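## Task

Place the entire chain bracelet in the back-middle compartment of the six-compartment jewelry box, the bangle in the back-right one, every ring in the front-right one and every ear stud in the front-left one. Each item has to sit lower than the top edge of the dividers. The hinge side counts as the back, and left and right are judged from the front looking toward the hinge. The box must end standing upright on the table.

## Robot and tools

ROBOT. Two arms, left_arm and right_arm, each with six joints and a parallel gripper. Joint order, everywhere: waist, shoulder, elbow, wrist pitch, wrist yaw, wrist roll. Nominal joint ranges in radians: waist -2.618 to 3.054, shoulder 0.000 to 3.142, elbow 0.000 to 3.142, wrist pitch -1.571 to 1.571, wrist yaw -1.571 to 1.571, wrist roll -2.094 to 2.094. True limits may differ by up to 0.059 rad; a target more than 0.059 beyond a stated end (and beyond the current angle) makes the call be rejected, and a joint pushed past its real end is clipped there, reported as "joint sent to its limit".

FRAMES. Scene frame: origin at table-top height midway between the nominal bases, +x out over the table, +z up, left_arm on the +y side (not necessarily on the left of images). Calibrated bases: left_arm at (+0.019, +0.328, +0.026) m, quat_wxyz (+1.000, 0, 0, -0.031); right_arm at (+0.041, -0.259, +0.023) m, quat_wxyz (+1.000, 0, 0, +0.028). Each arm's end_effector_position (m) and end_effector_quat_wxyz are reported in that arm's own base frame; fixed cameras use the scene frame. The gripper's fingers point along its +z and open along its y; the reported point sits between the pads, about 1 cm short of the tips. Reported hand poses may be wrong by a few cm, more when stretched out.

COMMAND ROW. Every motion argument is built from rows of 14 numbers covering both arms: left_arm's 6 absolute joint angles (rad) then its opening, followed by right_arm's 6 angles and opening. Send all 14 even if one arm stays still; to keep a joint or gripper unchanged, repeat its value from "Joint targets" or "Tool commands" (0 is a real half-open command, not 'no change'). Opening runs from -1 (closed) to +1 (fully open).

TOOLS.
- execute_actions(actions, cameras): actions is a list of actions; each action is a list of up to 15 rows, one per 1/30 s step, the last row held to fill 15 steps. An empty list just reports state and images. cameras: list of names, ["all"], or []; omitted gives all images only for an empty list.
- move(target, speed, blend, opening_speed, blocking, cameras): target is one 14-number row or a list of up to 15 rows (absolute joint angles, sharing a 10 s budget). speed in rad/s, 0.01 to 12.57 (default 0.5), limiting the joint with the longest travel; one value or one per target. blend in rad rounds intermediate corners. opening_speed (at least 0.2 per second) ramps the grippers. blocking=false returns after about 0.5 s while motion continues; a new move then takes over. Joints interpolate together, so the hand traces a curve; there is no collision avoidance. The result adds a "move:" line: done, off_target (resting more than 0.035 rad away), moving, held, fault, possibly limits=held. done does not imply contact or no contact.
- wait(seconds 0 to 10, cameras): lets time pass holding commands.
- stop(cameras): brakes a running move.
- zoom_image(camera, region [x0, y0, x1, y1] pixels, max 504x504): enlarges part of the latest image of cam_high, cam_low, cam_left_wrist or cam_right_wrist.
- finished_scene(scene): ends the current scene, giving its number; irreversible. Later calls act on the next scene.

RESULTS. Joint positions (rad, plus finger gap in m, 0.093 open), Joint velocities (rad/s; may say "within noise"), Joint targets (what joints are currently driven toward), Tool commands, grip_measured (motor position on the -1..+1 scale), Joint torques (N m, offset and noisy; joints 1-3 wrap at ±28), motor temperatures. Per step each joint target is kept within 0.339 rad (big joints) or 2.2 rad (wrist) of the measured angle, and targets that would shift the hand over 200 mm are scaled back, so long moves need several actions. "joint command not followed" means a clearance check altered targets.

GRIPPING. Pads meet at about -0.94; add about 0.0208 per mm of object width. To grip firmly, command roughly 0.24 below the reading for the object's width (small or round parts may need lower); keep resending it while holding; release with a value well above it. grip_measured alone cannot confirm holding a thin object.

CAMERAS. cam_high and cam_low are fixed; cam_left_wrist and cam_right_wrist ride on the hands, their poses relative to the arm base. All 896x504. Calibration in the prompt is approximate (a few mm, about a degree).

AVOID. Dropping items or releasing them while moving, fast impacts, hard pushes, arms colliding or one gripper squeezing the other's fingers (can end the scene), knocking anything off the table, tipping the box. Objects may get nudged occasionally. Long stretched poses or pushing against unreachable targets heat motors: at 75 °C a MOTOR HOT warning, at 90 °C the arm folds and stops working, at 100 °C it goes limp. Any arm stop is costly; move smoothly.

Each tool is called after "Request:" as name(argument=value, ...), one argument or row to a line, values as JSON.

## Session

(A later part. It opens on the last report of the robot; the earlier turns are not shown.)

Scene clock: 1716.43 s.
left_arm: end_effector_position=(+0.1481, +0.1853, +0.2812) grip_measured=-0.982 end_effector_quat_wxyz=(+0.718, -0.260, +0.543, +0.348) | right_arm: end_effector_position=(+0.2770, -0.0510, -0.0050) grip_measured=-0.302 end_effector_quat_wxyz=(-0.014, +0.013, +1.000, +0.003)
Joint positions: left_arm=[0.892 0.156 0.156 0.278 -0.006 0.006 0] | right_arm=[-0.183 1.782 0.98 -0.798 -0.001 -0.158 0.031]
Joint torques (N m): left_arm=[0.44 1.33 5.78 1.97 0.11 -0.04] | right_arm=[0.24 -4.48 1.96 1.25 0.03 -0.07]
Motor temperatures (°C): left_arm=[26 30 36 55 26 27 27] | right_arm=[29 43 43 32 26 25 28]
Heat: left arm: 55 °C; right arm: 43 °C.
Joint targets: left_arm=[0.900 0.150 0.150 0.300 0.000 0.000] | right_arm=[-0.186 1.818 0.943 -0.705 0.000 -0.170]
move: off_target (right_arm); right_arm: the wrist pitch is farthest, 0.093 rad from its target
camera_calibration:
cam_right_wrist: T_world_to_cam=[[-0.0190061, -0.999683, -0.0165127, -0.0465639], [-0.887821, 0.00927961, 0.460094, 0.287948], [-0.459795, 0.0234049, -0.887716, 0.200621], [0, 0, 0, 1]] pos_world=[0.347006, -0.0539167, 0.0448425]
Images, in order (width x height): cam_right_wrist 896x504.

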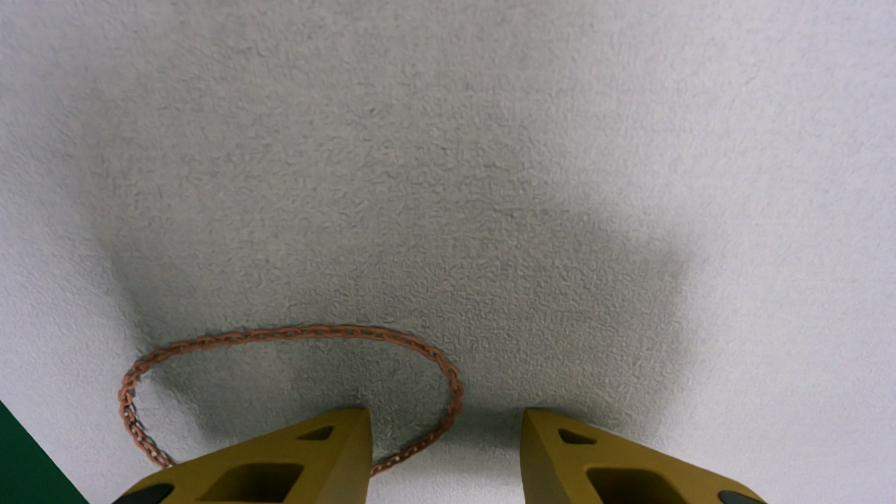

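Request:
move(
  target=[0.9,0.15,0.15,0.3,0,0,-1,-0.186,1.82,0.945,-0.70,0,-0.17,-1],
  opening_speed=0.6,
  cameras=["cam_right_wrist"],
)

Request:
move(
  target=[0.9,0.15,0.15,0.3,0,0,-1,-0.186,1.66,1.55,-1.47,0,-0.17,-1],
  speed=0.5,
  cameras=["cam_right_wrist","cam_low"],
)

Scene clock: 1725.33 s.
left_arm: end_effector_position=(+0.1481, +0.1853, +0.2812) grip_measured=-0.982 end_effector_quat_wxyz=(+0.718, -0.260, +0.543, +0.348) | right_arm: end_effector_position=(+0.2791, -0.0516, -0.0050) grip_measured=-0.970 end_effector_quat_wxyz=(-0.009, +0.012, +1.000, +0.002)
Joint positions: left_arm=[0.892 0.156 0.156 0.278 -0.006 0.006 0] | right_arm=[-0.183 1.781 0.979 -0.788 0 -0.158 0]
Joint torques (N m): left_arm=[0.44 1.35 5.78 1.97 0.11 -0.04] | right_arm=[0.25 -4.26 2.28 1.23 0.02 -0.07]
Motor temperatures (°C): left_arm=[26 30 36 55 26 27 27] | right_arm=[29 42 41 32 26 25 28]
Heat: left arm: 55 °C; right arm: 42 °C.
Joint targets: left_arm=[0.900 0.150 0.150 0.300 0.000 0.000] | right_arm=[-0.186 1.820 0.945 -0.700 0.000 -0.170]
move: off_target (right_arm); right_arm: the wrist pitch is farthest, 0.088 rad from its target
camera_calibration:
cam_right_wrist: T_world_to_cam=[[-0.0185131, -0.999733, -0.0138337, -0.047237], [-0.892138, 0.0102711, 0.451646, 0.2911], [-0.451383, 0.0207029, -0.89209, 0.199022], [0, 0, 0, 1]] pos_world=[0.348662, -0.0543347, 0.0454183]
Images, in order (width x height): cam_right_wrist 896x504.

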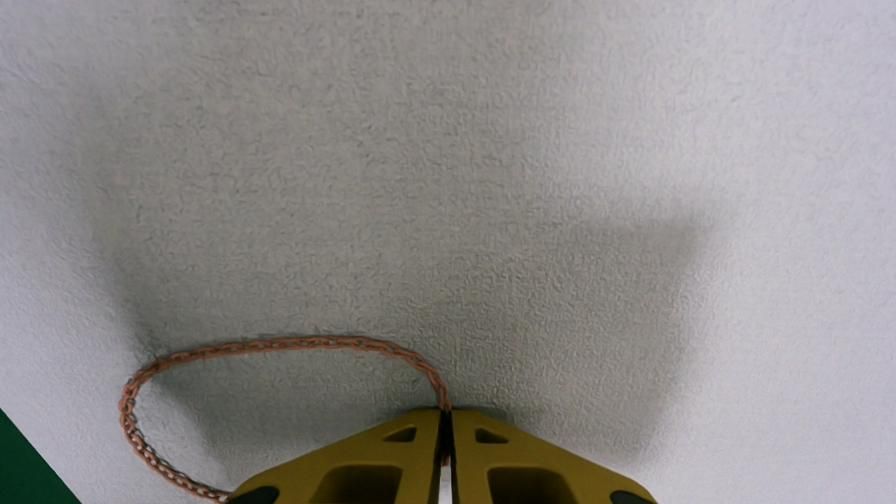

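Scene clock: 1727.63 s.
left_arm: end_effector_position=(+0.1481, +0.1853, +0.2812) grip_measured=-0.982 end_effector_quat_wxyz=(+0.718, -0.260, +0.543, +0.348) | right_arm: end_effector_position=(+0.2882, -0.0533, +0.1575) grip_measured=-0.970 end_effector_quat_wxyz=(-0.013, +0.012, +1.000, +0.002)
Joint positions: left_arm=[0.892 0.156 0.156 0.278 -0.006 0.006 0] | right_arm=[-0.183 1.678 1.533 -1.451 0 -0.158 0]
Joint torques (N m): left_arm=[0.44 1.35 5.76 1.97 0.11 -0.04] | right_arm=[0.24 -9.65 8.09 0.1 0.02 -0.07]
Motor temperatures (°C): left_arm=[26 30 36 55 26 27 27] | right_arm=[29 43 42 32 26 25 28]
Heat: left arm: 55 °C; right arm: 43 °C.
Joint targets: left_arm=[0.900 0.150 0.150 0.300 0.000 0.000] | right_arm=[-0.186 1.660 1.550 -1.470 0.000 -0.170]
move: done
camera_calibration:
cam_right_wrist: T_world_to_cam=[[-0.0185797, -0.999715, -0.0149602, -0.0462561], [-0.889073, 0.00967476, 0.457662, 0.223914], [-0.457387, 0.0218039, -0.889, 0.349387], [0, 0, 0, 1]] pos_world=[0.358022, -0.0560273, 0.207436]
Images, in order (width x height): cam_low 896x504, cam_right_wrist 896x504.

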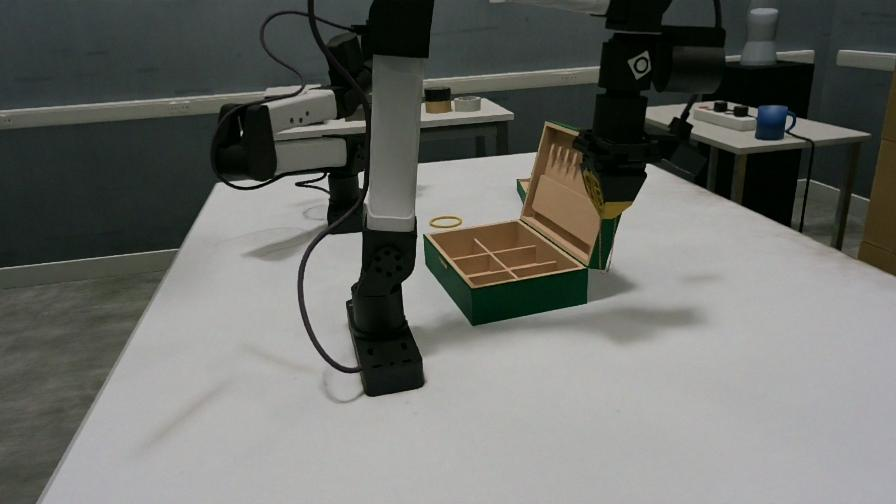

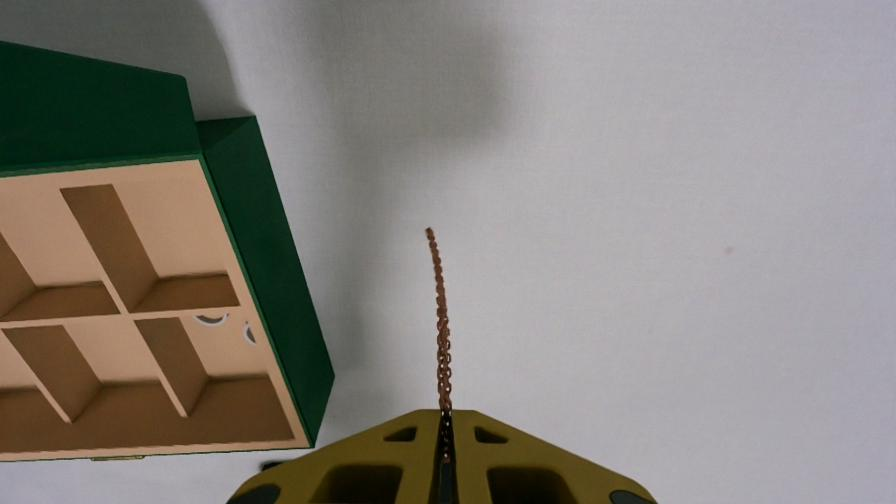

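Request:
move(
  target=[
    [0.9,0.15,0.15,0.3,0,0,-1,-0.186,1.30,1.23,-1.475,0,-0.17,-1],
    [0.9,0.15,0.15,0.3,0,0,-1,0.605,1.20,1.06,-1.05,0,0.50,-1],
    [0.9,0.15,0.15,0.3,0,0,-1,0.605,1.175,1.0,-0.845,0,0.50,-1],
  ],
  speed=0.6,
  cameras=["cam_right_wrist","cam_low"],
)

Request:
move(
  target=[0.9,0.15,0.15,0.3,0,0,-1,0.605,1.22,0.735,-0.54,0,0.50,-1],
  speed=0.3,
  cameras=["cam_right_wrist","cam_low"],
)

Request:
zoom_image(
  camera="cam_low",
  region=[400, 110, 660, 330],
)

Scene clock: 1754.60 s.
left_arm: end_effector_position=(+0.1481, +0.1853, +0.2812) grip_measured=-0.982 end_effector_quat_wxyz=(+0.718, -0.260, +0.543, +0.348) | right_arm: end_effector_position=(+0.2435, +0.1667, +0.1635) grip_measured=-0.970 end_effector_quat_wxyz=(+0.221, -0.055, +0.965, +0.134)
Joint positions: left_arm=[0.892 0.156 0.156 0.278 -0.006 0.006 0] | right_arm=[0.6 1.192 1.01 -0.867 0 0.487 0]
Joint torques (N m): left_arm=[0.43 1.35 5.78 1.97 0.11 -0.04] | right_arm=[0.88 -5.67 6.41 1.63 0.05 0.16]
Motor temperatures (°C): left_arm=[26 30 36 55 26 27 27] | right_arm=[29 47 43 31 26 25 28]
Heat: left arm: 55 °C; right arm: 47 °C.
Joint targets: left_arm=[0.900 0.150 0.150 0.300 0.000 0.000] | right_arm=[0.605 1.175 1.000 -0.845 0.000 0.500]
move: done
camera_calibration:
cam_right_wrist: T_world_to_cam=[[0.174805, -0.954974, -0.239726, 0.15505], [-0.9844, -0.174455, -0.0228517, 0.311799], [-0.0199987, 0.239981, -0.970572, 0.19997], [0, 0, 0, 1]] pos_world=[0.28383, 0.154475, 0.23838]
Images, in order (width x height): cam_low 896x504, cam_right_wrist 896x504.

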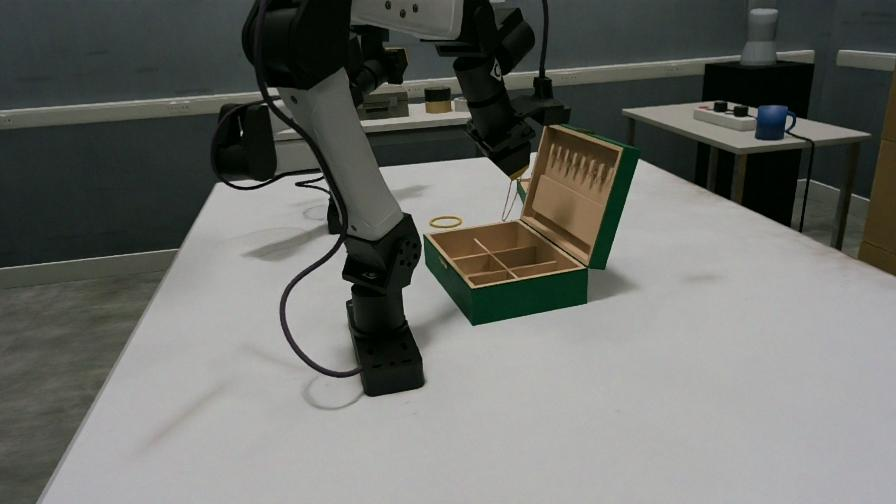

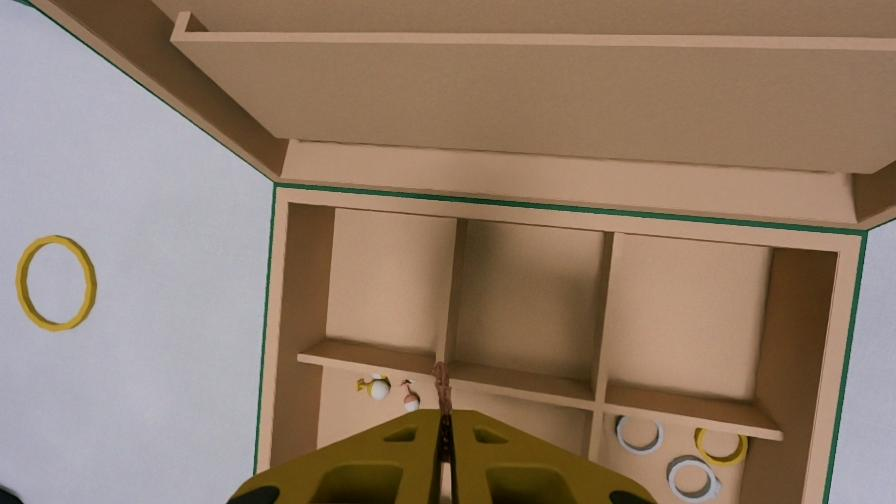

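Scene clock: 1756.33 s.
left_arm: end_effector_position=(+0.1481, +0.1853, +0.2812) grip_measured=-0.982 end_effector_quat_wxyz=(+0.718, -0.260, +0.543, +0.348) | right_arm: end_effector_position=(+0.2451, +0.1677, +0.0953) grip_measured=-0.970 end_effector_quat_wxyz=(+0.227, -0.054, +0.963, +0.137)
Joint positions: left_arm=[0.892 0.156 0.156 0.278 -0.006 0.006 0] | right_arm=[0.6 1.212 0.743 -0.565 0 0.488 0]
Joint torques (N m): left_arm=[0.44 1.33 5.78 1.97 0.11 -0.04] | right_arm=[0.9 -3.36 6.54 1.68 0.05 0.16]
Motor temperatures (°C): left_arm=[26 30 36 55 26 27 27] | right_arm=[29 47 43 32 26 25 28]
Heat: left arm: 55 °C; right arm: 47 °C.
Joint targets: left_arm=[0.900 0.150 0.150 0.300 0.000 0.000] | right_arm=[0.605 1.220 0.735 -0.540 0.000 0.500]
move: done
camera_calibration:
cam_right_wrist: T_world_to_cam=[[0.177096, -0.952989, -0.245863, 0.139204], [-0.984159, -0.173556, -0.0361758, 0.313061], [-0.00819583, 0.248375, -0.968629, 0.129097], [0, 0, 0, 1]] pos_world=[0.284507, 0.154929, 0.170598]
Images, in order (width x height): cam_low 896x504, cam_right_wrist 896x504.

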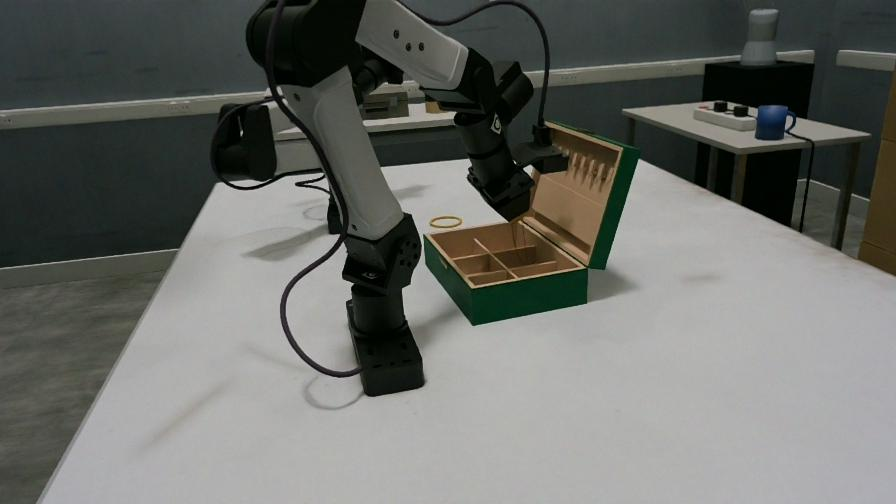

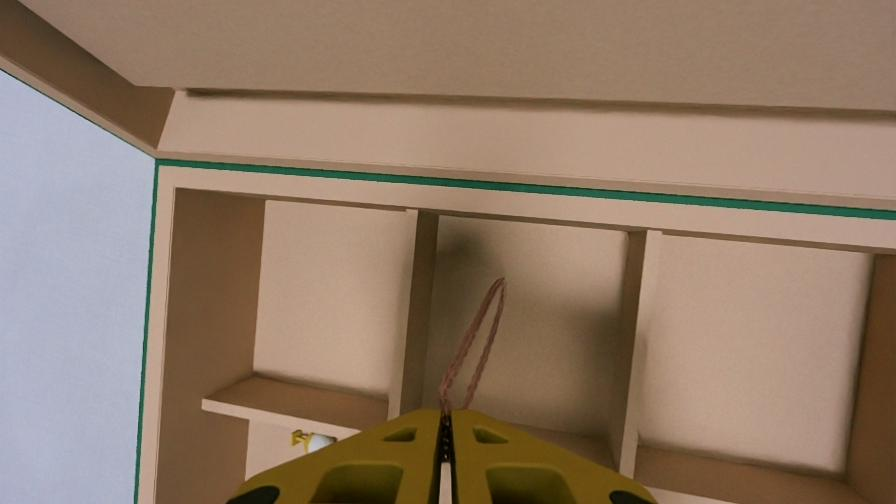

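Scaled by 1.938 from the camera's 896x504 image, which has a finer 1280x720 frame.

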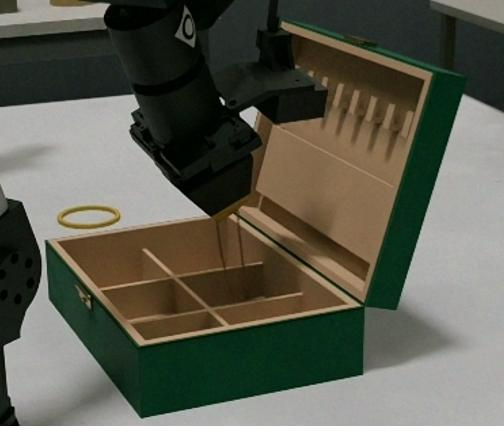

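Request:
move(
  target=[
    [0.9,0.15,0.15,0.3,0,0,-1,0.572,1.345,0.545,-0.235,0,0.47,-1],
  ],
  speed=0.25,
  cameras=["cam_right_wrist"],
)

Scene clock: 1765.53 s.
left_arm: end_effector_position=(+0.1481, +0.1853, +0.2812) grip_measured=-0.982 end_effector_quat_wxyz=(+0.718, -0.260, +0.543, +0.348) | right_arm: end_effector_position=(+0.2477, +0.1619, +0.0302) grip_measured=-0.970 end_effector_quat_wxyz=(+0.223, -0.047, +0.965, +0.131)
Joint positions: left_arm=[0.892 0.156 0.156 0.278 -0.006 0.006 0] | right_arm=[0.579 1.336 0.553 -0.264 0 0.482 0]
Joint torques (N m): left_arm=[0.43 1.33 5.76 1.97 0.11 -0.04] | right_arm=[-0.08 -3.67 5.81 1.74 0.05 -0.1]
Motor temperatures (°C): left_arm=[26 30 36 55 26 27 27] | right_arm=[29 45 42 32 26 25 28]
Heat: left arm: 55 °C; right arm: 45 °C.
Joint targets: left_arm=[0.900 0.150 0.150 0.300 0.000 0.000] | right_arm=[0.572 1.345 0.545 -0.235 0.000 0.470]
move: done
camera_calibration:
cam_right_wrist: T_world_to_cam=[[0.158776, -0.95809, -0.238441, 0.122235], [-0.987228, -0.15727, -0.0254545, 0.310021], [-0.0131119, 0.239437, -0.970823, 0.0701906], [0, 0, 0, 1]] pos_world=[0.287574, 0.149063, 0.10518]
Images, in order (width x height): cam_right_wrist 896x504.

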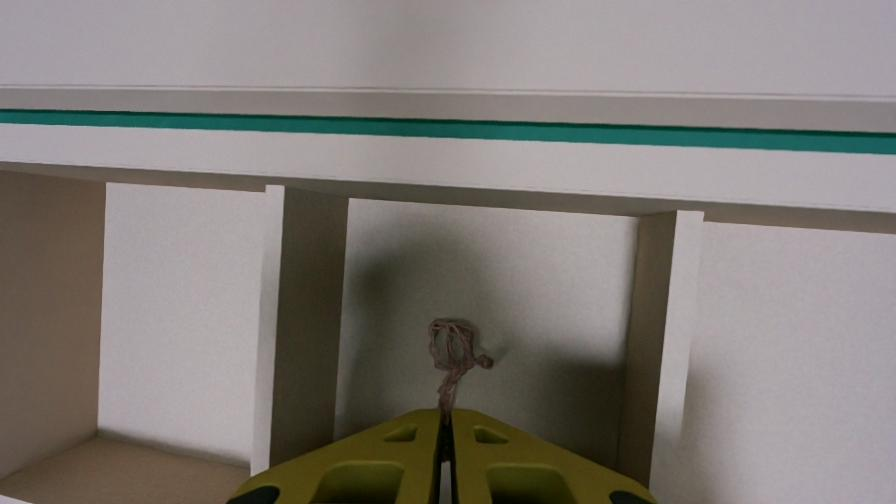

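Request:
move(
  target=[
    [0.9,0.15,0.15,0.3,0,0,-1,0.570,1.365,0.515,-0.18,0,0.47,-1],
    [0.9,0.15,0.15,0.3,0,0,-1,0.570,1.365,0.515,-0.18,0,0.47,-0.6],
  ],
  speed=0.25,
  opening_speed=0.4,
  cameras=["cam_right_wrist"],
)

Request:
move(
  target=[
    [0.9,0.15,0.15,0.3,0,0,-1,0.572,1.23,0.73,-0.54,0,0.47,-0.6],
    [0.9,0.15,0.15,0.3,0,0,-1,0.60,1.25,1.0,-1.1,0,0.50,-0.6],
    [0.9,0.15,0.15,0.3,0,0,-1,-0.3,0.9,0.8,-0.8,0,0.2,-0.4],
  ],
  speed=[0.4,0.6,1.0],
  cameras=["cam_high","cam_low"],
)

Request:
zoom_image(
  camera="cam_high",
  region=[340, 140, 600, 330],
)

Scene clock: 1776.33 s.
left_arm: end_effector_position=(+0.1481, +0.1853, +0.2812) grip_measured=-0.982 end_effector_quat_wxyz=(+0.718, -0.260, +0.543, +0.348) | right_arm: end_effector_position=(+0.2483, +0.1653, +0.0236) grip_measured=-0.603 end_effector_quat_wxyz=(+0.227, -0.048, +0.962, +0.143)
Joint positions: left_arm=[0.892 0.156 0.156 0.278 -0.006 0.006 0] | right_arm=[0.576 1.354 0.524 -0.197 -0.019 0.481 0.016]
Joint torques (N m): left_arm=[0.43 1.32 5.76 1.97 0.11 -0.04] | right_arm=[-0.08 -3.62 5.56 1.63 0.23 -0.08]
Motor temperatures (°C): left_arm=[26 30 36 55 26 27 27] | right_arm=[29 44 42 33 26 25 28]
Heat: left arm: 55 °C; right arm: 44 °C.
Joint targets: left_arm=[0.900 0.150 0.150 0.300 0.000 0.000] | right_arm=[0.570 1.365 0.515 -0.180 0.000 0.470]
move: done
camera_calibration:
cam_right_wrist: T_world_to_cam=[[0.168336, -0.950813, -0.260032, 0.120801], [-0.985696, -0.164537, -0.0364757, 0.312037], [-0.00810315, 0.262453, -0.964911, 0.0578558], [0, 0, 0, 1]] pos_world=[0.287707, 0.151017, 0.0986197]
Images, in order (width x height): cam_right_wrist 896x504.

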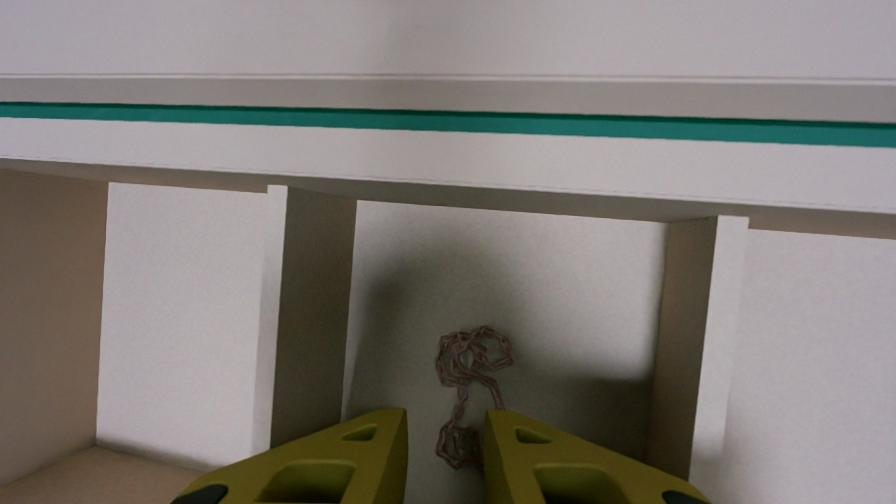

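Scene clock: 1780.53 s.
left_arm: end_effector_position=(+0.1481, +0.1853, +0.2812) grip_measured=-0.982 end_effector_quat_wxyz=(+0.718, -0.260, +0.543, +0.348) | right_arm: end_effector_position=(+0.2436, -0.0734, +0.1648) grip_measured=-0.402 end_effector_quat_wxyz=(+0.320, +0.237, +0.917, -0.012)
Joint positions: left_arm=[0.892 0.156 0.156 0.278 -0.006 0.006 0] | right_arm=[-0.295 0.908 0.81 -0.821 -0.003 0.211 0.026]
Joint torques (N m): left_arm=[0.43 1.33 5.78 1.97 0.11 -0.04] | right_arm=[0.02 -2.45 6.61 1.84 0.06 -0.08]
Motor temperatures (°C): left_arm=[26 30 36 55 26 27 27] | right_arm=[29 44 42 33 26 25 28]
Heat: left arm: 55 °C; right arm: 44 °C.
Joint targets: left_arm=[0.900 0.150 0.150 0.300 0.000 0.000] | right_arm=[-0.300 0.900 0.800 -0.800 0.000 0.200]
move: done
Images, in order (width x height): cam_high 896x504, cam_low 896x504.

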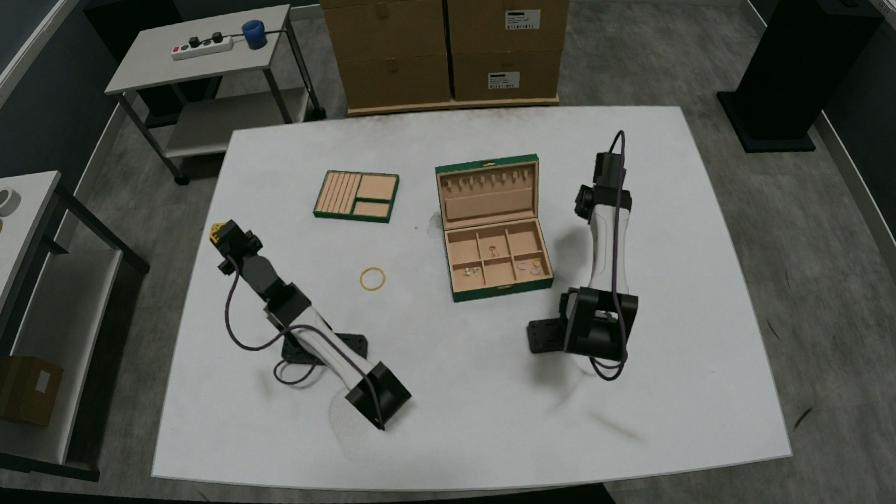

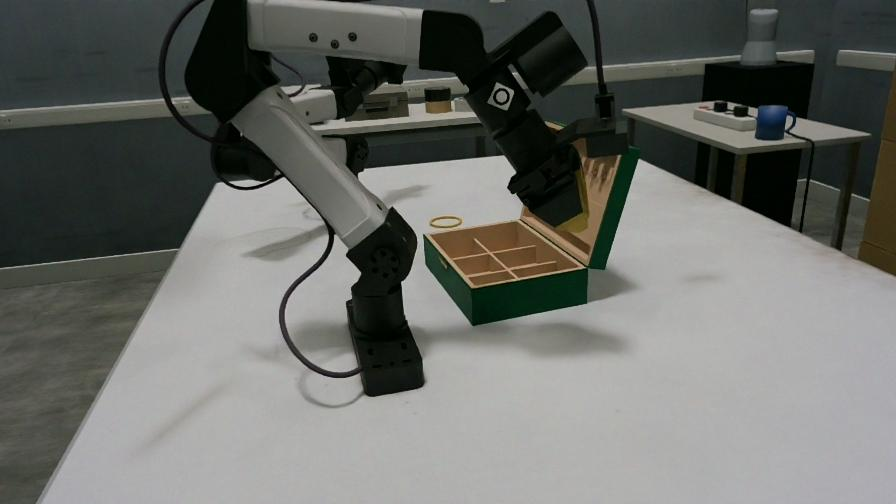

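Scaled by 1.938 from the camera's 896x504 image, which has a finer 1280x720 frame.

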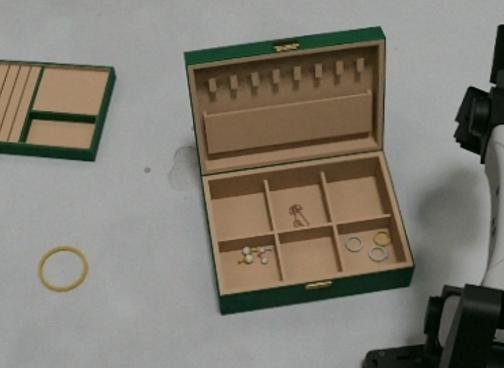

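Request:
move(
  target=[
    [0.9,0.15,0.15,0.3,0,0,-1,0.6,0.9,0.9,-0.9,0,0,-0.5],
    [0.9,0.15,0.15,0.3,0,0,-1,1.15,1.85,1.36,-0.525,0,0,-0.45],
  ],
  speed=1.0,
  cameras=["cam_right_wrist","cam_high"],
)

Scene clock: 1807.23 s.
left_arm: end_effector_position=(+0.1481, +0.1853, +0.2812) grip_measured=-0.982 end_effector_quat_wxyz=(+0.718, -0.260, +0.543, +0.348) | right_arm: end_effector_position=(+0.1843, +0.4149, +0.0908) grip_measured=-0.452 end_effector_quat_wxyz=(+0.213, -0.523, +0.813, +0.140)
Joint positions: left_arm=[0.892 0.156 0.156 0.278 -0.006 0.006 0] | right_arm=[1.153 1.843 1.338 -0.549 0.001 0.011 0.023]
Joint torques (N m): left_arm=[0.44 1.32 5.76 1.97 0.11 -0.04] | right_arm=[0.23 -9.74 9.33 1.65 0.01 -0.06]
Motor temperatures (°C): left_arm=[26 30 36 55 26 27 27] | right_arm=[29 41 42 35 26 25 27]
Heat: left arm: 55 °C; right arm: 42 °C.
Joint targets: left_arm=[0.900 0.150 0.150 0.300 0.000 0.000] | right_arm=[1.150 1.850 1.360 -0.525 0.000 0.000]
move: done
camera_calibration:
cam_right_wrist: T_world_to_cam=[[0.914461, -0.404542, -0.0103469, -0.000379973], [-0.404301, -0.912221, -0.0662839, 0.498322], [0.0173759, 0.0647973, -0.997747, 0.136943], [0, 0, 0, 1]] pos_world=[0.19944, 0.445553, 0.169661]
Images, in order (width x height): cam_high 896x504, cam_right_wrist 896x504.

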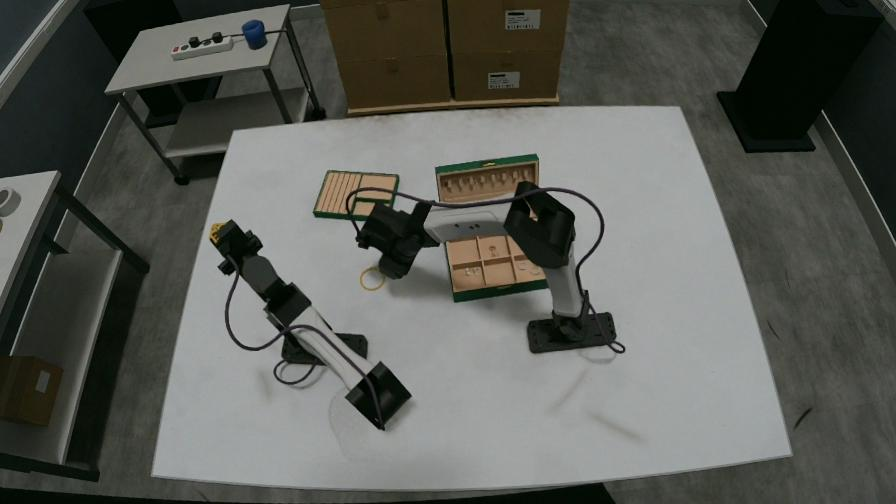

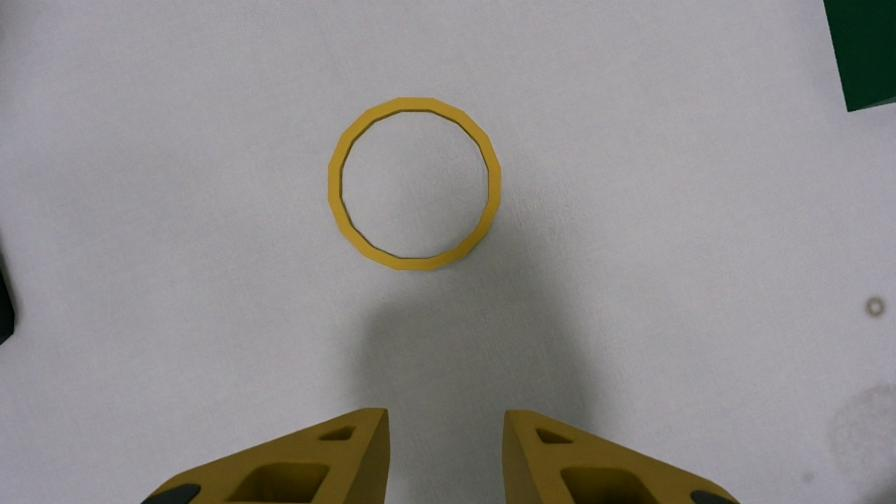

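Request:
move(
  target=[
    [0.9,0.15,0.15,0.3,0,0,-1,1.243,2.165,1.57,-0.44,0,0,-0.45],
  ],
  speed=0.5,
  cameras=["cam_right_wrist"],
)

Scene clock: 1823.77 s.
left_arm: end_effector_position=(+0.1481, +0.1853, +0.2812) grip_measured=-0.982 end_effector_quat_wxyz=(+0.718, -0.260, +0.543, +0.348) | right_arm: end_effector_position=(+0.1676, +0.4892, +0.0322) grip_measured=-0.452 end_effector_quat_wxyz=(+0.201, -0.559, +0.791, +0.145)
Joint positions: left_arm=[0.892 0.156 0.156 0.278 -0.006 0.006 0] | right_arm=[1.241 2.151 1.547 -0.466 0 0.011 0.023]
Joint torques (N m): left_arm=[0.43 1.33 5.76 1.97 0.1 -0.04] | right_arm=[0.66 -11.69 9.13 1.66 0.03 -0.06]
Motor temperatures (°C): left_arm=[26 30 36 55 26 27 27] | right_arm=[29 44 44 35 26 25 27]
Heat: left arm: 55 °C; right arm: 44 °C.
Joint targets: left_arm=[0.900 0.150 0.150 0.300 0.000 0.000] | right_arm=[1.243 2.165 1.570 -0.440 0.000 0.000]
move: done
camera_calibration:
cam_right_wrist: T_world_to_cam=[[0.946399, -0.322825, -0.0106653, -0.0010745], [-0.32293, -0.944982, -0.0521985, 0.557324], [0.00677242, 0.0528448, -0.99858, 0.0815852], [0, 0, 0, 1]] pos_world=[0.180441, 0.522003, 0.110549]
Images, in order (width x height): cam_right_wrist 896x504.

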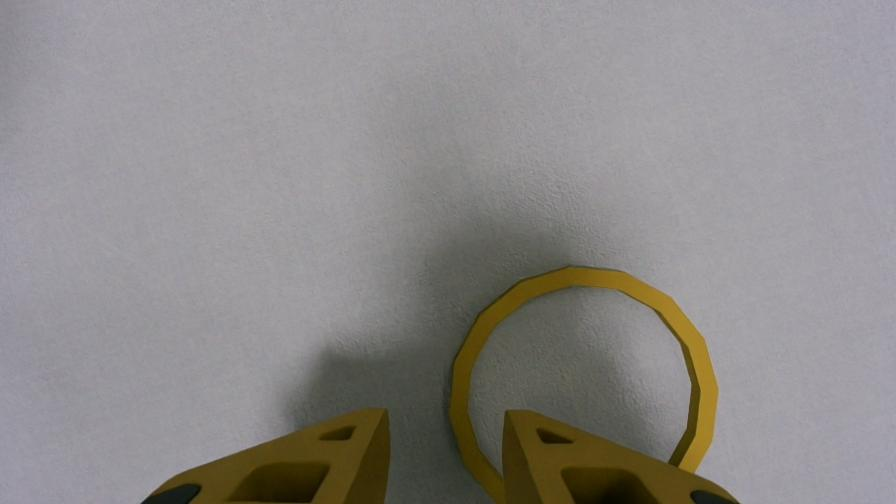

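Request:
move(
  target=[
    [0.9,0.15,0.15,0.3,0,0,-1,1.235,2.242,1.470,-0.27,0,0,-0.45],
  ],
  speed=0.25,
  cameras=["cam_right_wrist"],
)

Scene clock: 1832.20 s.
left_arm: end_effector_position=(+0.1481, +0.1853, +0.2812) grip_measured=-0.982 end_effector_quat_wxyz=(+0.718, -0.260, +0.543, +0.348) | right_arm: end_effector_position=(+0.1724, +0.5034, +0.0103) grip_measured=-0.452 end_effector_quat_wxyz=(+0.231, -0.553, +0.783, +0.166)
Joint positions: left_arm=[0.892 0.156 0.156 0.278 -0.006 0.006 0] | right_arm=[1.241 2.198 1.489 -0.286 0 0.01 0.023]
Joint torques (N m): left_arm=[0.43 1.35 5.76 1.97 0.11 -0.04] | right_arm=[-0.02 -9.05 5.04 1.67 0.02 -0.06]
Motor temperatures (°C): left_arm=[26 30 36 55 26 27 27] | right_arm=[29 45 43 35 26 25 27]
Heat: left arm: 55 °C; right arm: 45 °C.
Joint targets: left_arm=[0.900 0.150 0.150 0.300 0.000 0.000] | right_arm=[1.235 2.242 1.470 -0.270 0.000 0.000]
move: off_target (right_arm); right_arm: the shoulder is farthest, 0.044 rad from its target
camera_calibration:
cam_right_wrist: T_world_to_cam=[[0.946755, -0.32179, -0.0103258, -0.00183748], [-0.320453, -0.938756, -0.126673, 0.568426], [0.0310687, 0.123237, -0.991891, 0.0191958], [0, 0, 0, 1]] pos_world=[0.183297, 0.530657, 0.0910254]
Images, in order (width x height): cam_right_wrist 896x504.

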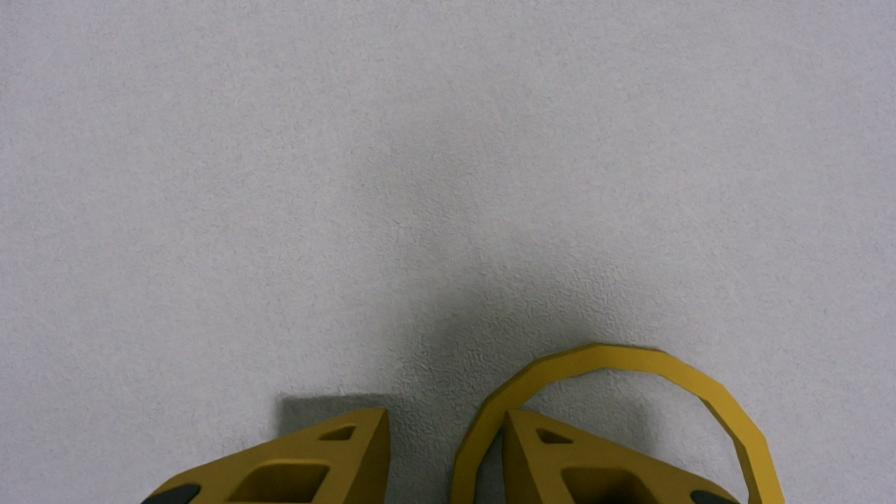

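Request:
move(
  target=[
    [0.9,0.15,0.15,0.3,0,0,-1,1.23,2.10,1.51,-0.42,0,0,-0.45],
    [0.9,0.15,0.15,0.3,0,0,-1,1.228,2.155,1.46,-0.35,0,0,-0.45],
    [0.9,0.15,0.15,0.3,0,0,-1,1.228,2.205,1.42,-0.265,0,0,-0.45],
  ],
  speed=[0.3,0.3,0.2],
  cameras=["cam_right_wrist"],
)

Scene clock: 1845.87 s.
left_arm: end_effector_position=(+0.1481, +0.1853, +0.2812) grip_measured=-0.982 end_effector_quat_wxyz=(+0.718, -0.260, +0.543, +0.348) | right_arm: end_effector_position=(+0.1715, +0.4904, +0.0099) grip_measured=-0.452 end_effector_quat_wxyz=(+0.225, -0.552, +0.787, +0.161)
Joint positions: left_arm=[0.892 0.156 0.156 0.278 -0.006 0.006 0] | right_arm=[1.234 2.163 1.438 -0.285 0 0.01 0.023]
Joint torques (N m): left_arm=[0.44 1.33 5.78 1.97 0.11 -0.04] | right_arm=[-0.05 -8.87 5.09 1.71 0.02 -0.06]
Motor temperatures (°C): left_arm=[26 30 36 55 26 27 27] | right_arm=[29 47 42 35 26 25 27]
Heat: left arm: 55 °C; right arm: 47 °C.
Joint targets: left_arm=[0.900 0.150 0.150 0.300 0.000 0.000] | right_arm=[1.228 2.205 1.420 -0.265 0.000 0.000]
move: off_target (right_arm); right_arm: the shoulder is farthest, 0.042 rad from its target
camera_calibration:
cam_right_wrist: T_world_to_cam=[[0.944589, -0.328091, -0.0104078, -0.00169365], [-0.32717, -0.938414, -0.111083, 0.556694], [0.0266787, 0.108333, -0.993757, 0.0285629], [0, 0, 0, 1]] pos_world=[0.182971, 0.518759, 0.0902064]
Images, in order (width x height): cam_right_wrist 896x504.

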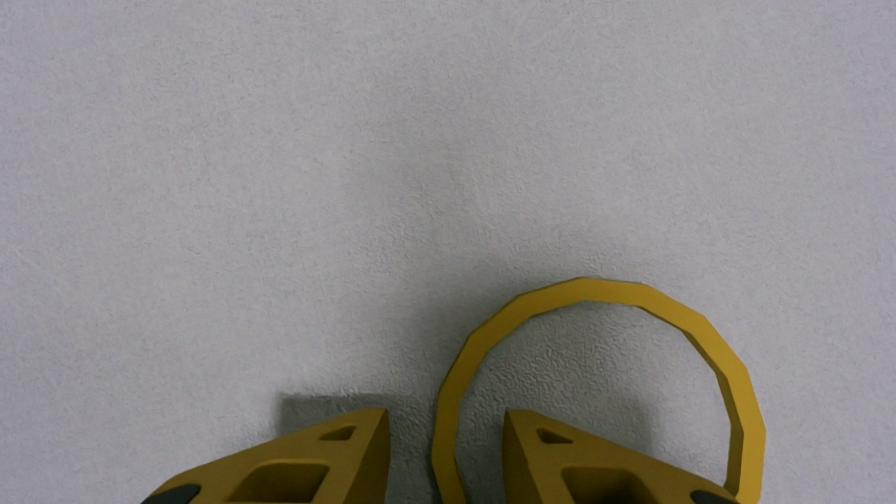

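Request:
move(
  target=[0.9,0.15,0.15,0.3,0,0,-1,1.228,2.19,1.425,-0.27,0,0,-1],
  opening_speed=0.5,
  cameras=["cam_right_wrist"],
)

Request:
move(
  target=[0.9,0.15,0.15,0.3,0,0,-1,1.228,2.0,1.60,-0.60,0,0,-1],
  speed=0.4,
  cameras=["cam_right_wrist"],
)

Scene clock: 1865.90 s.
left_arm: end_effector_position=(+0.1481, +0.1853, +0.2812) grip_measured=-0.982 end_effector_quat_wxyz=(+0.718, -0.260, +0.543, +0.348) | right_arm: end_effector_position=(+0.1720, +0.4920, +0.0103) grip_measured=-0.965 end_effector_quat_wxyz=(+0.228, -0.551, +0.786, +0.163)
Joint positions: left_arm=[0.892 0.156 0.156 0.278 -0.006 0.006 0] | right_arm=[1.234 2.164 1.438 -0.276 0 0.01 0]
Joint torques (N m): left_arm=[0.44 1.32 5.76 1.97 0.11 -0.04] | right_arm=[-0.06 -10.44 5.59 1.56 0.02 -0.06]
Motor temperatures (°C): left_arm=[26 30 36 55 26 27 27] | right_arm=[29 47 42 36 26 25 27]
Heat: left arm: 55 °C; right arm: 47 °C.
Joint targets: left_arm=[0.900 0.150 0.150 0.300 0.000 0.000] | right_arm=[1.228 2.190 1.425 -0.270 0.000 0.000]
move: done
camera_calibration:
cam_right_wrist: T_world_to_cam=[[0.944692, -0.327783, -0.0106969, -0.00182609], [-0.326684, -0.937651, -0.118695, 0.557959], [0.0288761, 0.115624, -0.992873, 0.0247849], [0, 0, 0, 1]] pos_world=[0.183286, 0.519706, 0.0908154]
Images, in order (width x height): cam_right_wrist 896x504.

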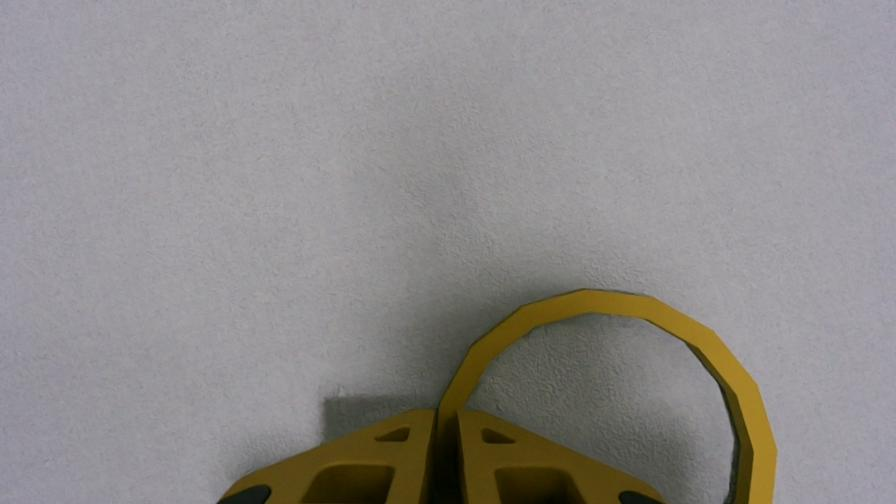

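Scene clock: 1867.50 s.
left_arm: end_effector_position=(+0.1481, +0.1853, +0.2812) grip_measured=-0.982 end_effector_quat_wxyz=(+0.718, -0.260, +0.543, +0.348) | right_arm: end_effector_position=(+0.1673, +0.4784, +0.0900) grip_measured=-0.965 end_effector_quat_wxyz=(+0.214, -0.554, +0.789, +0.154)
Joint positions: left_arm=[0.892 0.156 0.156 0.278 -0.006 0.006 0] | right_arm=[1.234 2.028 1.581 -0.59 0 0.01 0]
Joint torques (N m): left_arm=[0.44 1.33 5.78 1.97 0.11 -0.04] | right_arm=[-0.06 -14.93 9.13 1.32 0.02 -0.06]
Motor temperatures (°C): left_arm=[26 30 36 55 26 27 27] | right_arm=[29 48 42 36 26 25 27]
Heat: left arm: 55 °C; right arm: 48 °C.
Joint targets: left_arm=[0.900 0.150 0.150 0.300 0.000 0.000] | right_arm=[1.228 2.000 1.600 -0.600 0.000 0.000]
move: done
camera_calibration:
cam_right_wrist: T_world_to_cam=[[0.944556, -0.328172, -0.0107826, -0.000759157], [-0.327878, -0.940935, -0.0844823, 0.551922], [0.017579, 0.0833337, -0.996367, 0.123306], [0, 0, 0, 1]] pos_world=[0.179513, 0.508798, 0.169478]
Images, in order (width x height): cam_right_wrist 896x504.

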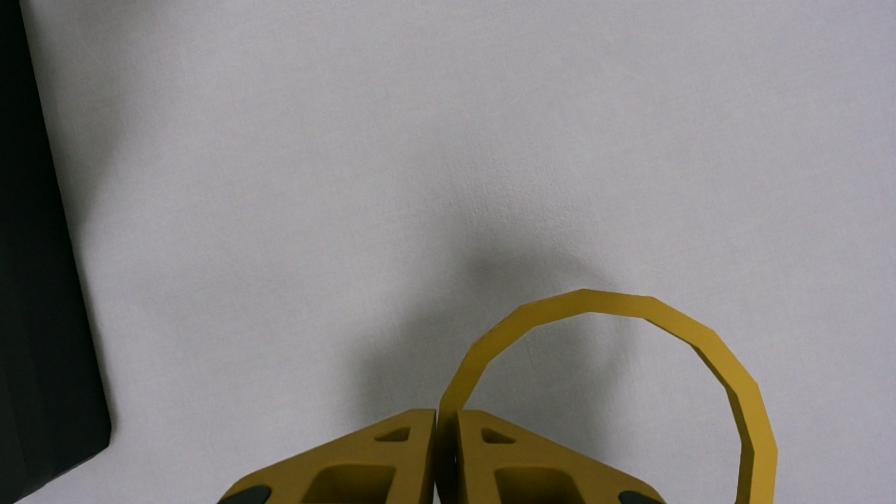

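Request:
move(
  target=[
    [0.9,0.15,0.15,0.3,0,0,-1,1.2,1.3,1.15,-0.85,0,0,-1],
    [0.9,0.15,0.15,0.3,0,0,-1,0.469,1.08,0.80,-0.75,0,0.05,-1],
    [0.9,0.15,0.15,0.3,0,0,-1,0.469,1.13,0.685,-0.58,0,0.05,-1],
  ],
  speed=[0.7,0.7,0.4],
  cameras=["cam_right_wrist","cam_low"],
)

Request:
zoom_image(
  camera="cam_low",
  region=[400, 110, 660, 330],
)

Scene clock: 1882.67 s.
left_arm: end_effector_position=(+0.1481, +0.1853, +0.2812) grip_measured=-0.982 end_effector_quat_wxyz=(+0.718, -0.260, +0.543, +0.348) | right_arm: end_effector_position=(+0.2458, +0.1262, +0.0944) grip_measured=-0.965 end_effector_quat_wxyz=(+0.254, -0.209, +0.942, +0.067)
Joint positions: left_arm=[0.892 0.156 0.156 0.278 -0.006 0.006 0] | right_arm=[0.474 1.124 0.692 -0.607 0 0.038 0]
Joint torques (N m): left_arm=[0.44 1.33 5.76 1.97 0.11 -0.04] | right_arm=[0.03 -2.77 6.72 1.7 0.03 0.17]
Motor temperatures (°C): left_arm=[26 30 36 55 26 27 27] | right_arm=[29 51 42 35 26 25 28]
Heat: left arm: 55 °C; right arm: 51 °C.
Joint targets: left_arm=[0.900 0.150 0.150 0.300 0.000 0.000] | right_arm=[0.469 1.130 0.685 -0.580 0.000 0.050]
move: done
camera_calibration:
cam_right_wrist: T_world_to_cam=[[0.437227, -0.899004, -0.0249987, 0.00767969], [-0.897194, -0.434085, -0.0813254, 0.322266], [0.0622603, 0.0579864, -0.996374, 0.14791], [0, 0, 0, 1]] pos_world=[0.276568, 0.138218, 0.173774]
Images, in order (width x height): cam_low 896x504, cam_right_wrist 896x504.

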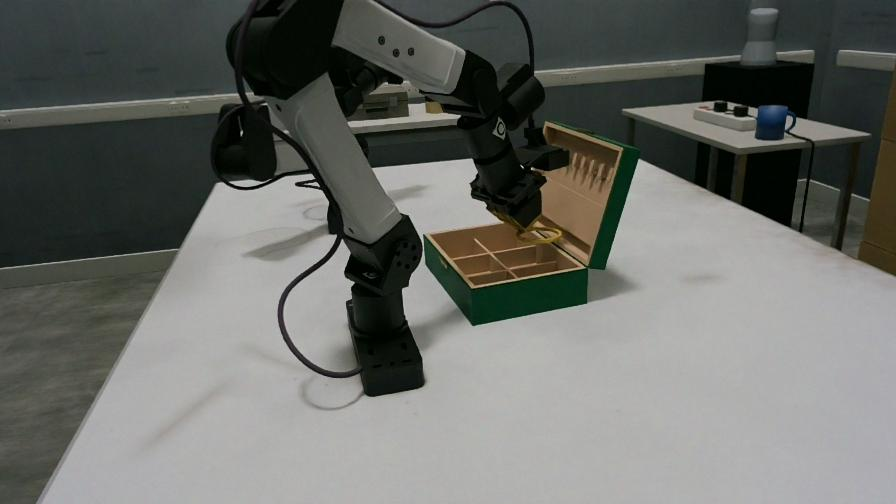

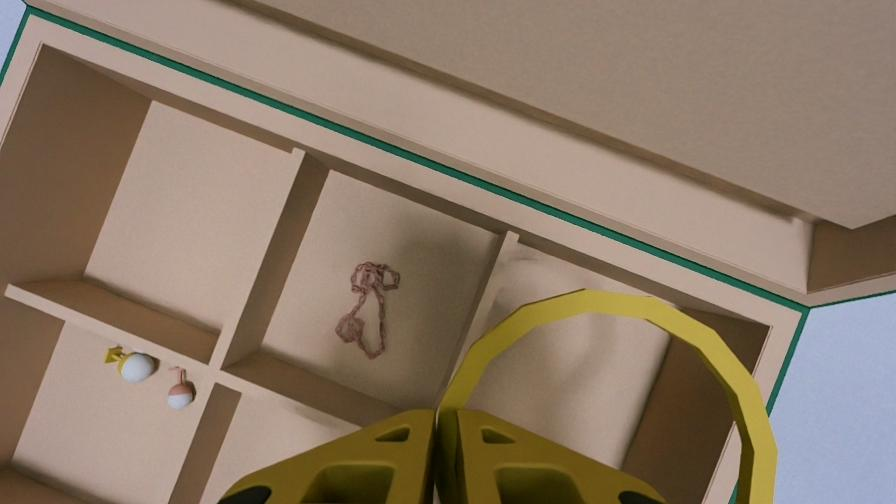

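Scaled by 1.938 from the camera's 896x504 image, which has a finer 1280x720 frame.

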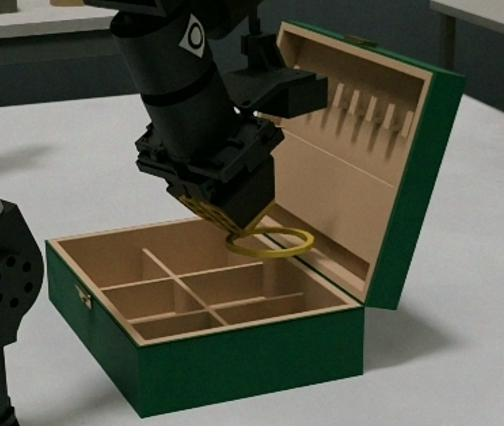

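Request:
move(
  target=[
    [0.9,0.15,0.15,0.3,0,0,-1,0.416,1.13,0.685,-0.58,0,0.0,-1],
    [0.9,0.15,0.15,0.3,0,0,-1,0.416,1.205,0.522,-0.352,0,0.0,-1],
  ],
  speed=0.25,
  cameras=["cam_right_wrist","cam_low"],
)

Request:
zoom_image(
  camera="cam_low",
  region=[460, 180, 620, 320],
)

Scene clock: 1911.97 s.
left_arm: end_effector_position=(+0.1481, +0.1853, +0.2812) grip_measured=-0.982 end_effector_quat_wxyz=(+0.718, -0.260, +0.543, +0.348) | right_arm: end_effector_position=(+0.2500, +0.1120, +0.0445) grip_measured=-0.965 end_effector_quat_wxyz=(+0.252, -0.197, +0.946, +0.055)
Joint positions: left_arm=[0.892 0.156 0.156 0.278 -0.006 0.006 0] | right_arm=[0.421 1.197 0.53 -0.382 0 0.012 0]
Joint torques (N m): left_arm=[0.44 1.35 5.78 1.97 0.11 -0.04] | right_arm=[0.03 -2.81 6.17 1.75 0.03 -0.07]
Motor temperatures (°C): left_arm=[26 30 36 55 26 27 27] | right_arm=[29 45 43 35 26 25 28]
Heat: left arm: 55 °C; right arm: 45 °C.
Joint targets: left_arm=[0.900 0.150 0.150 0.300 0.000 0.000] | right_arm=[0.416 1.205 0.522 -0.352 0.000 0.000]
move: done
camera_calibration:
cam_right_wrist: T_world_to_cam=[[0.409705, -0.912144, -0.0116411, -0.000376273], [-0.910206, -0.407921, -0.0715879, 0.31568], [0.0605498, 0.0399257, -0.997366, 0.101238], [0, 0, 0, 1]] pos_world=[0.281358, 0.124387, 0.123566]
Images, in order (width x height): cam_low 896x504, cam_right_wrist 896x504.

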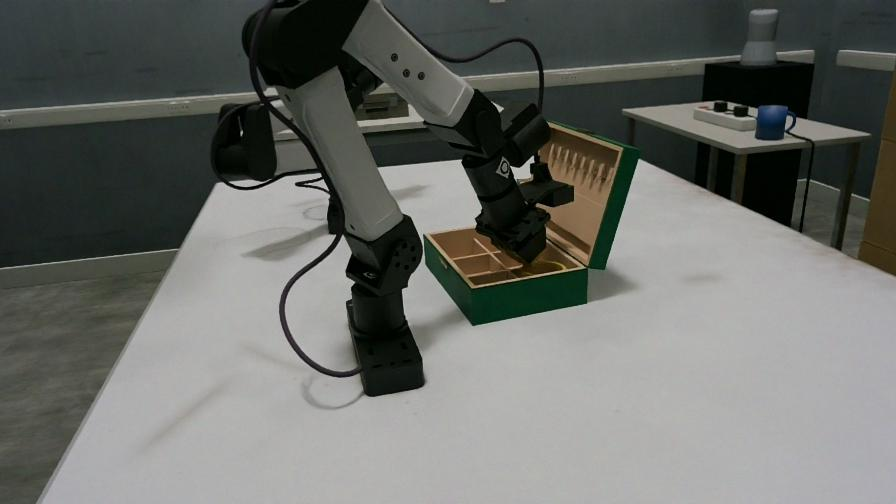

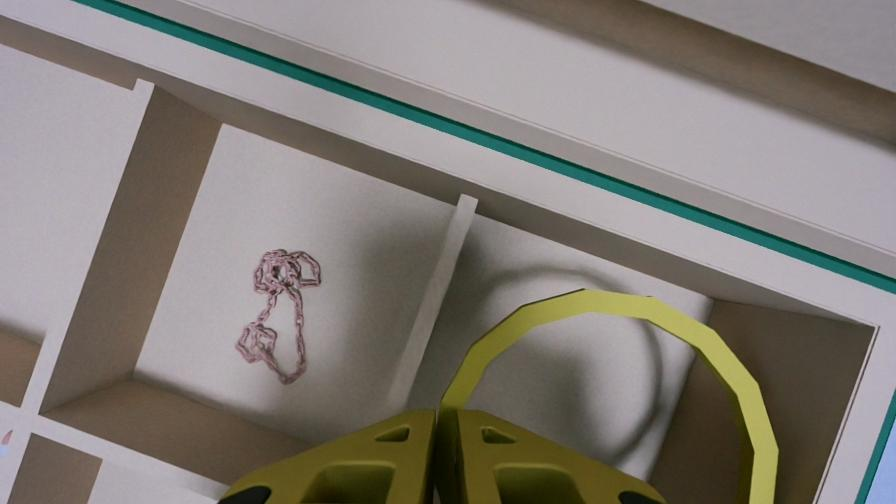

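Scaled by 3.150 from the camera's 896x504 image, which has a finer 1280x720 frame.

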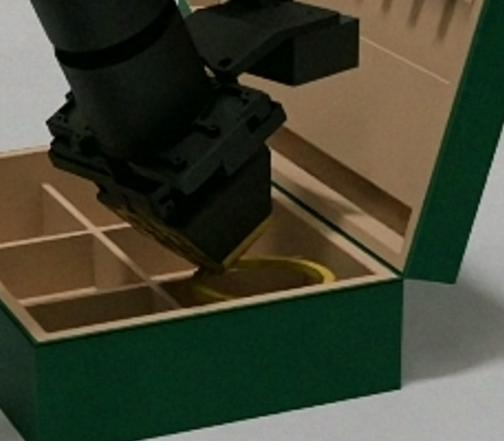

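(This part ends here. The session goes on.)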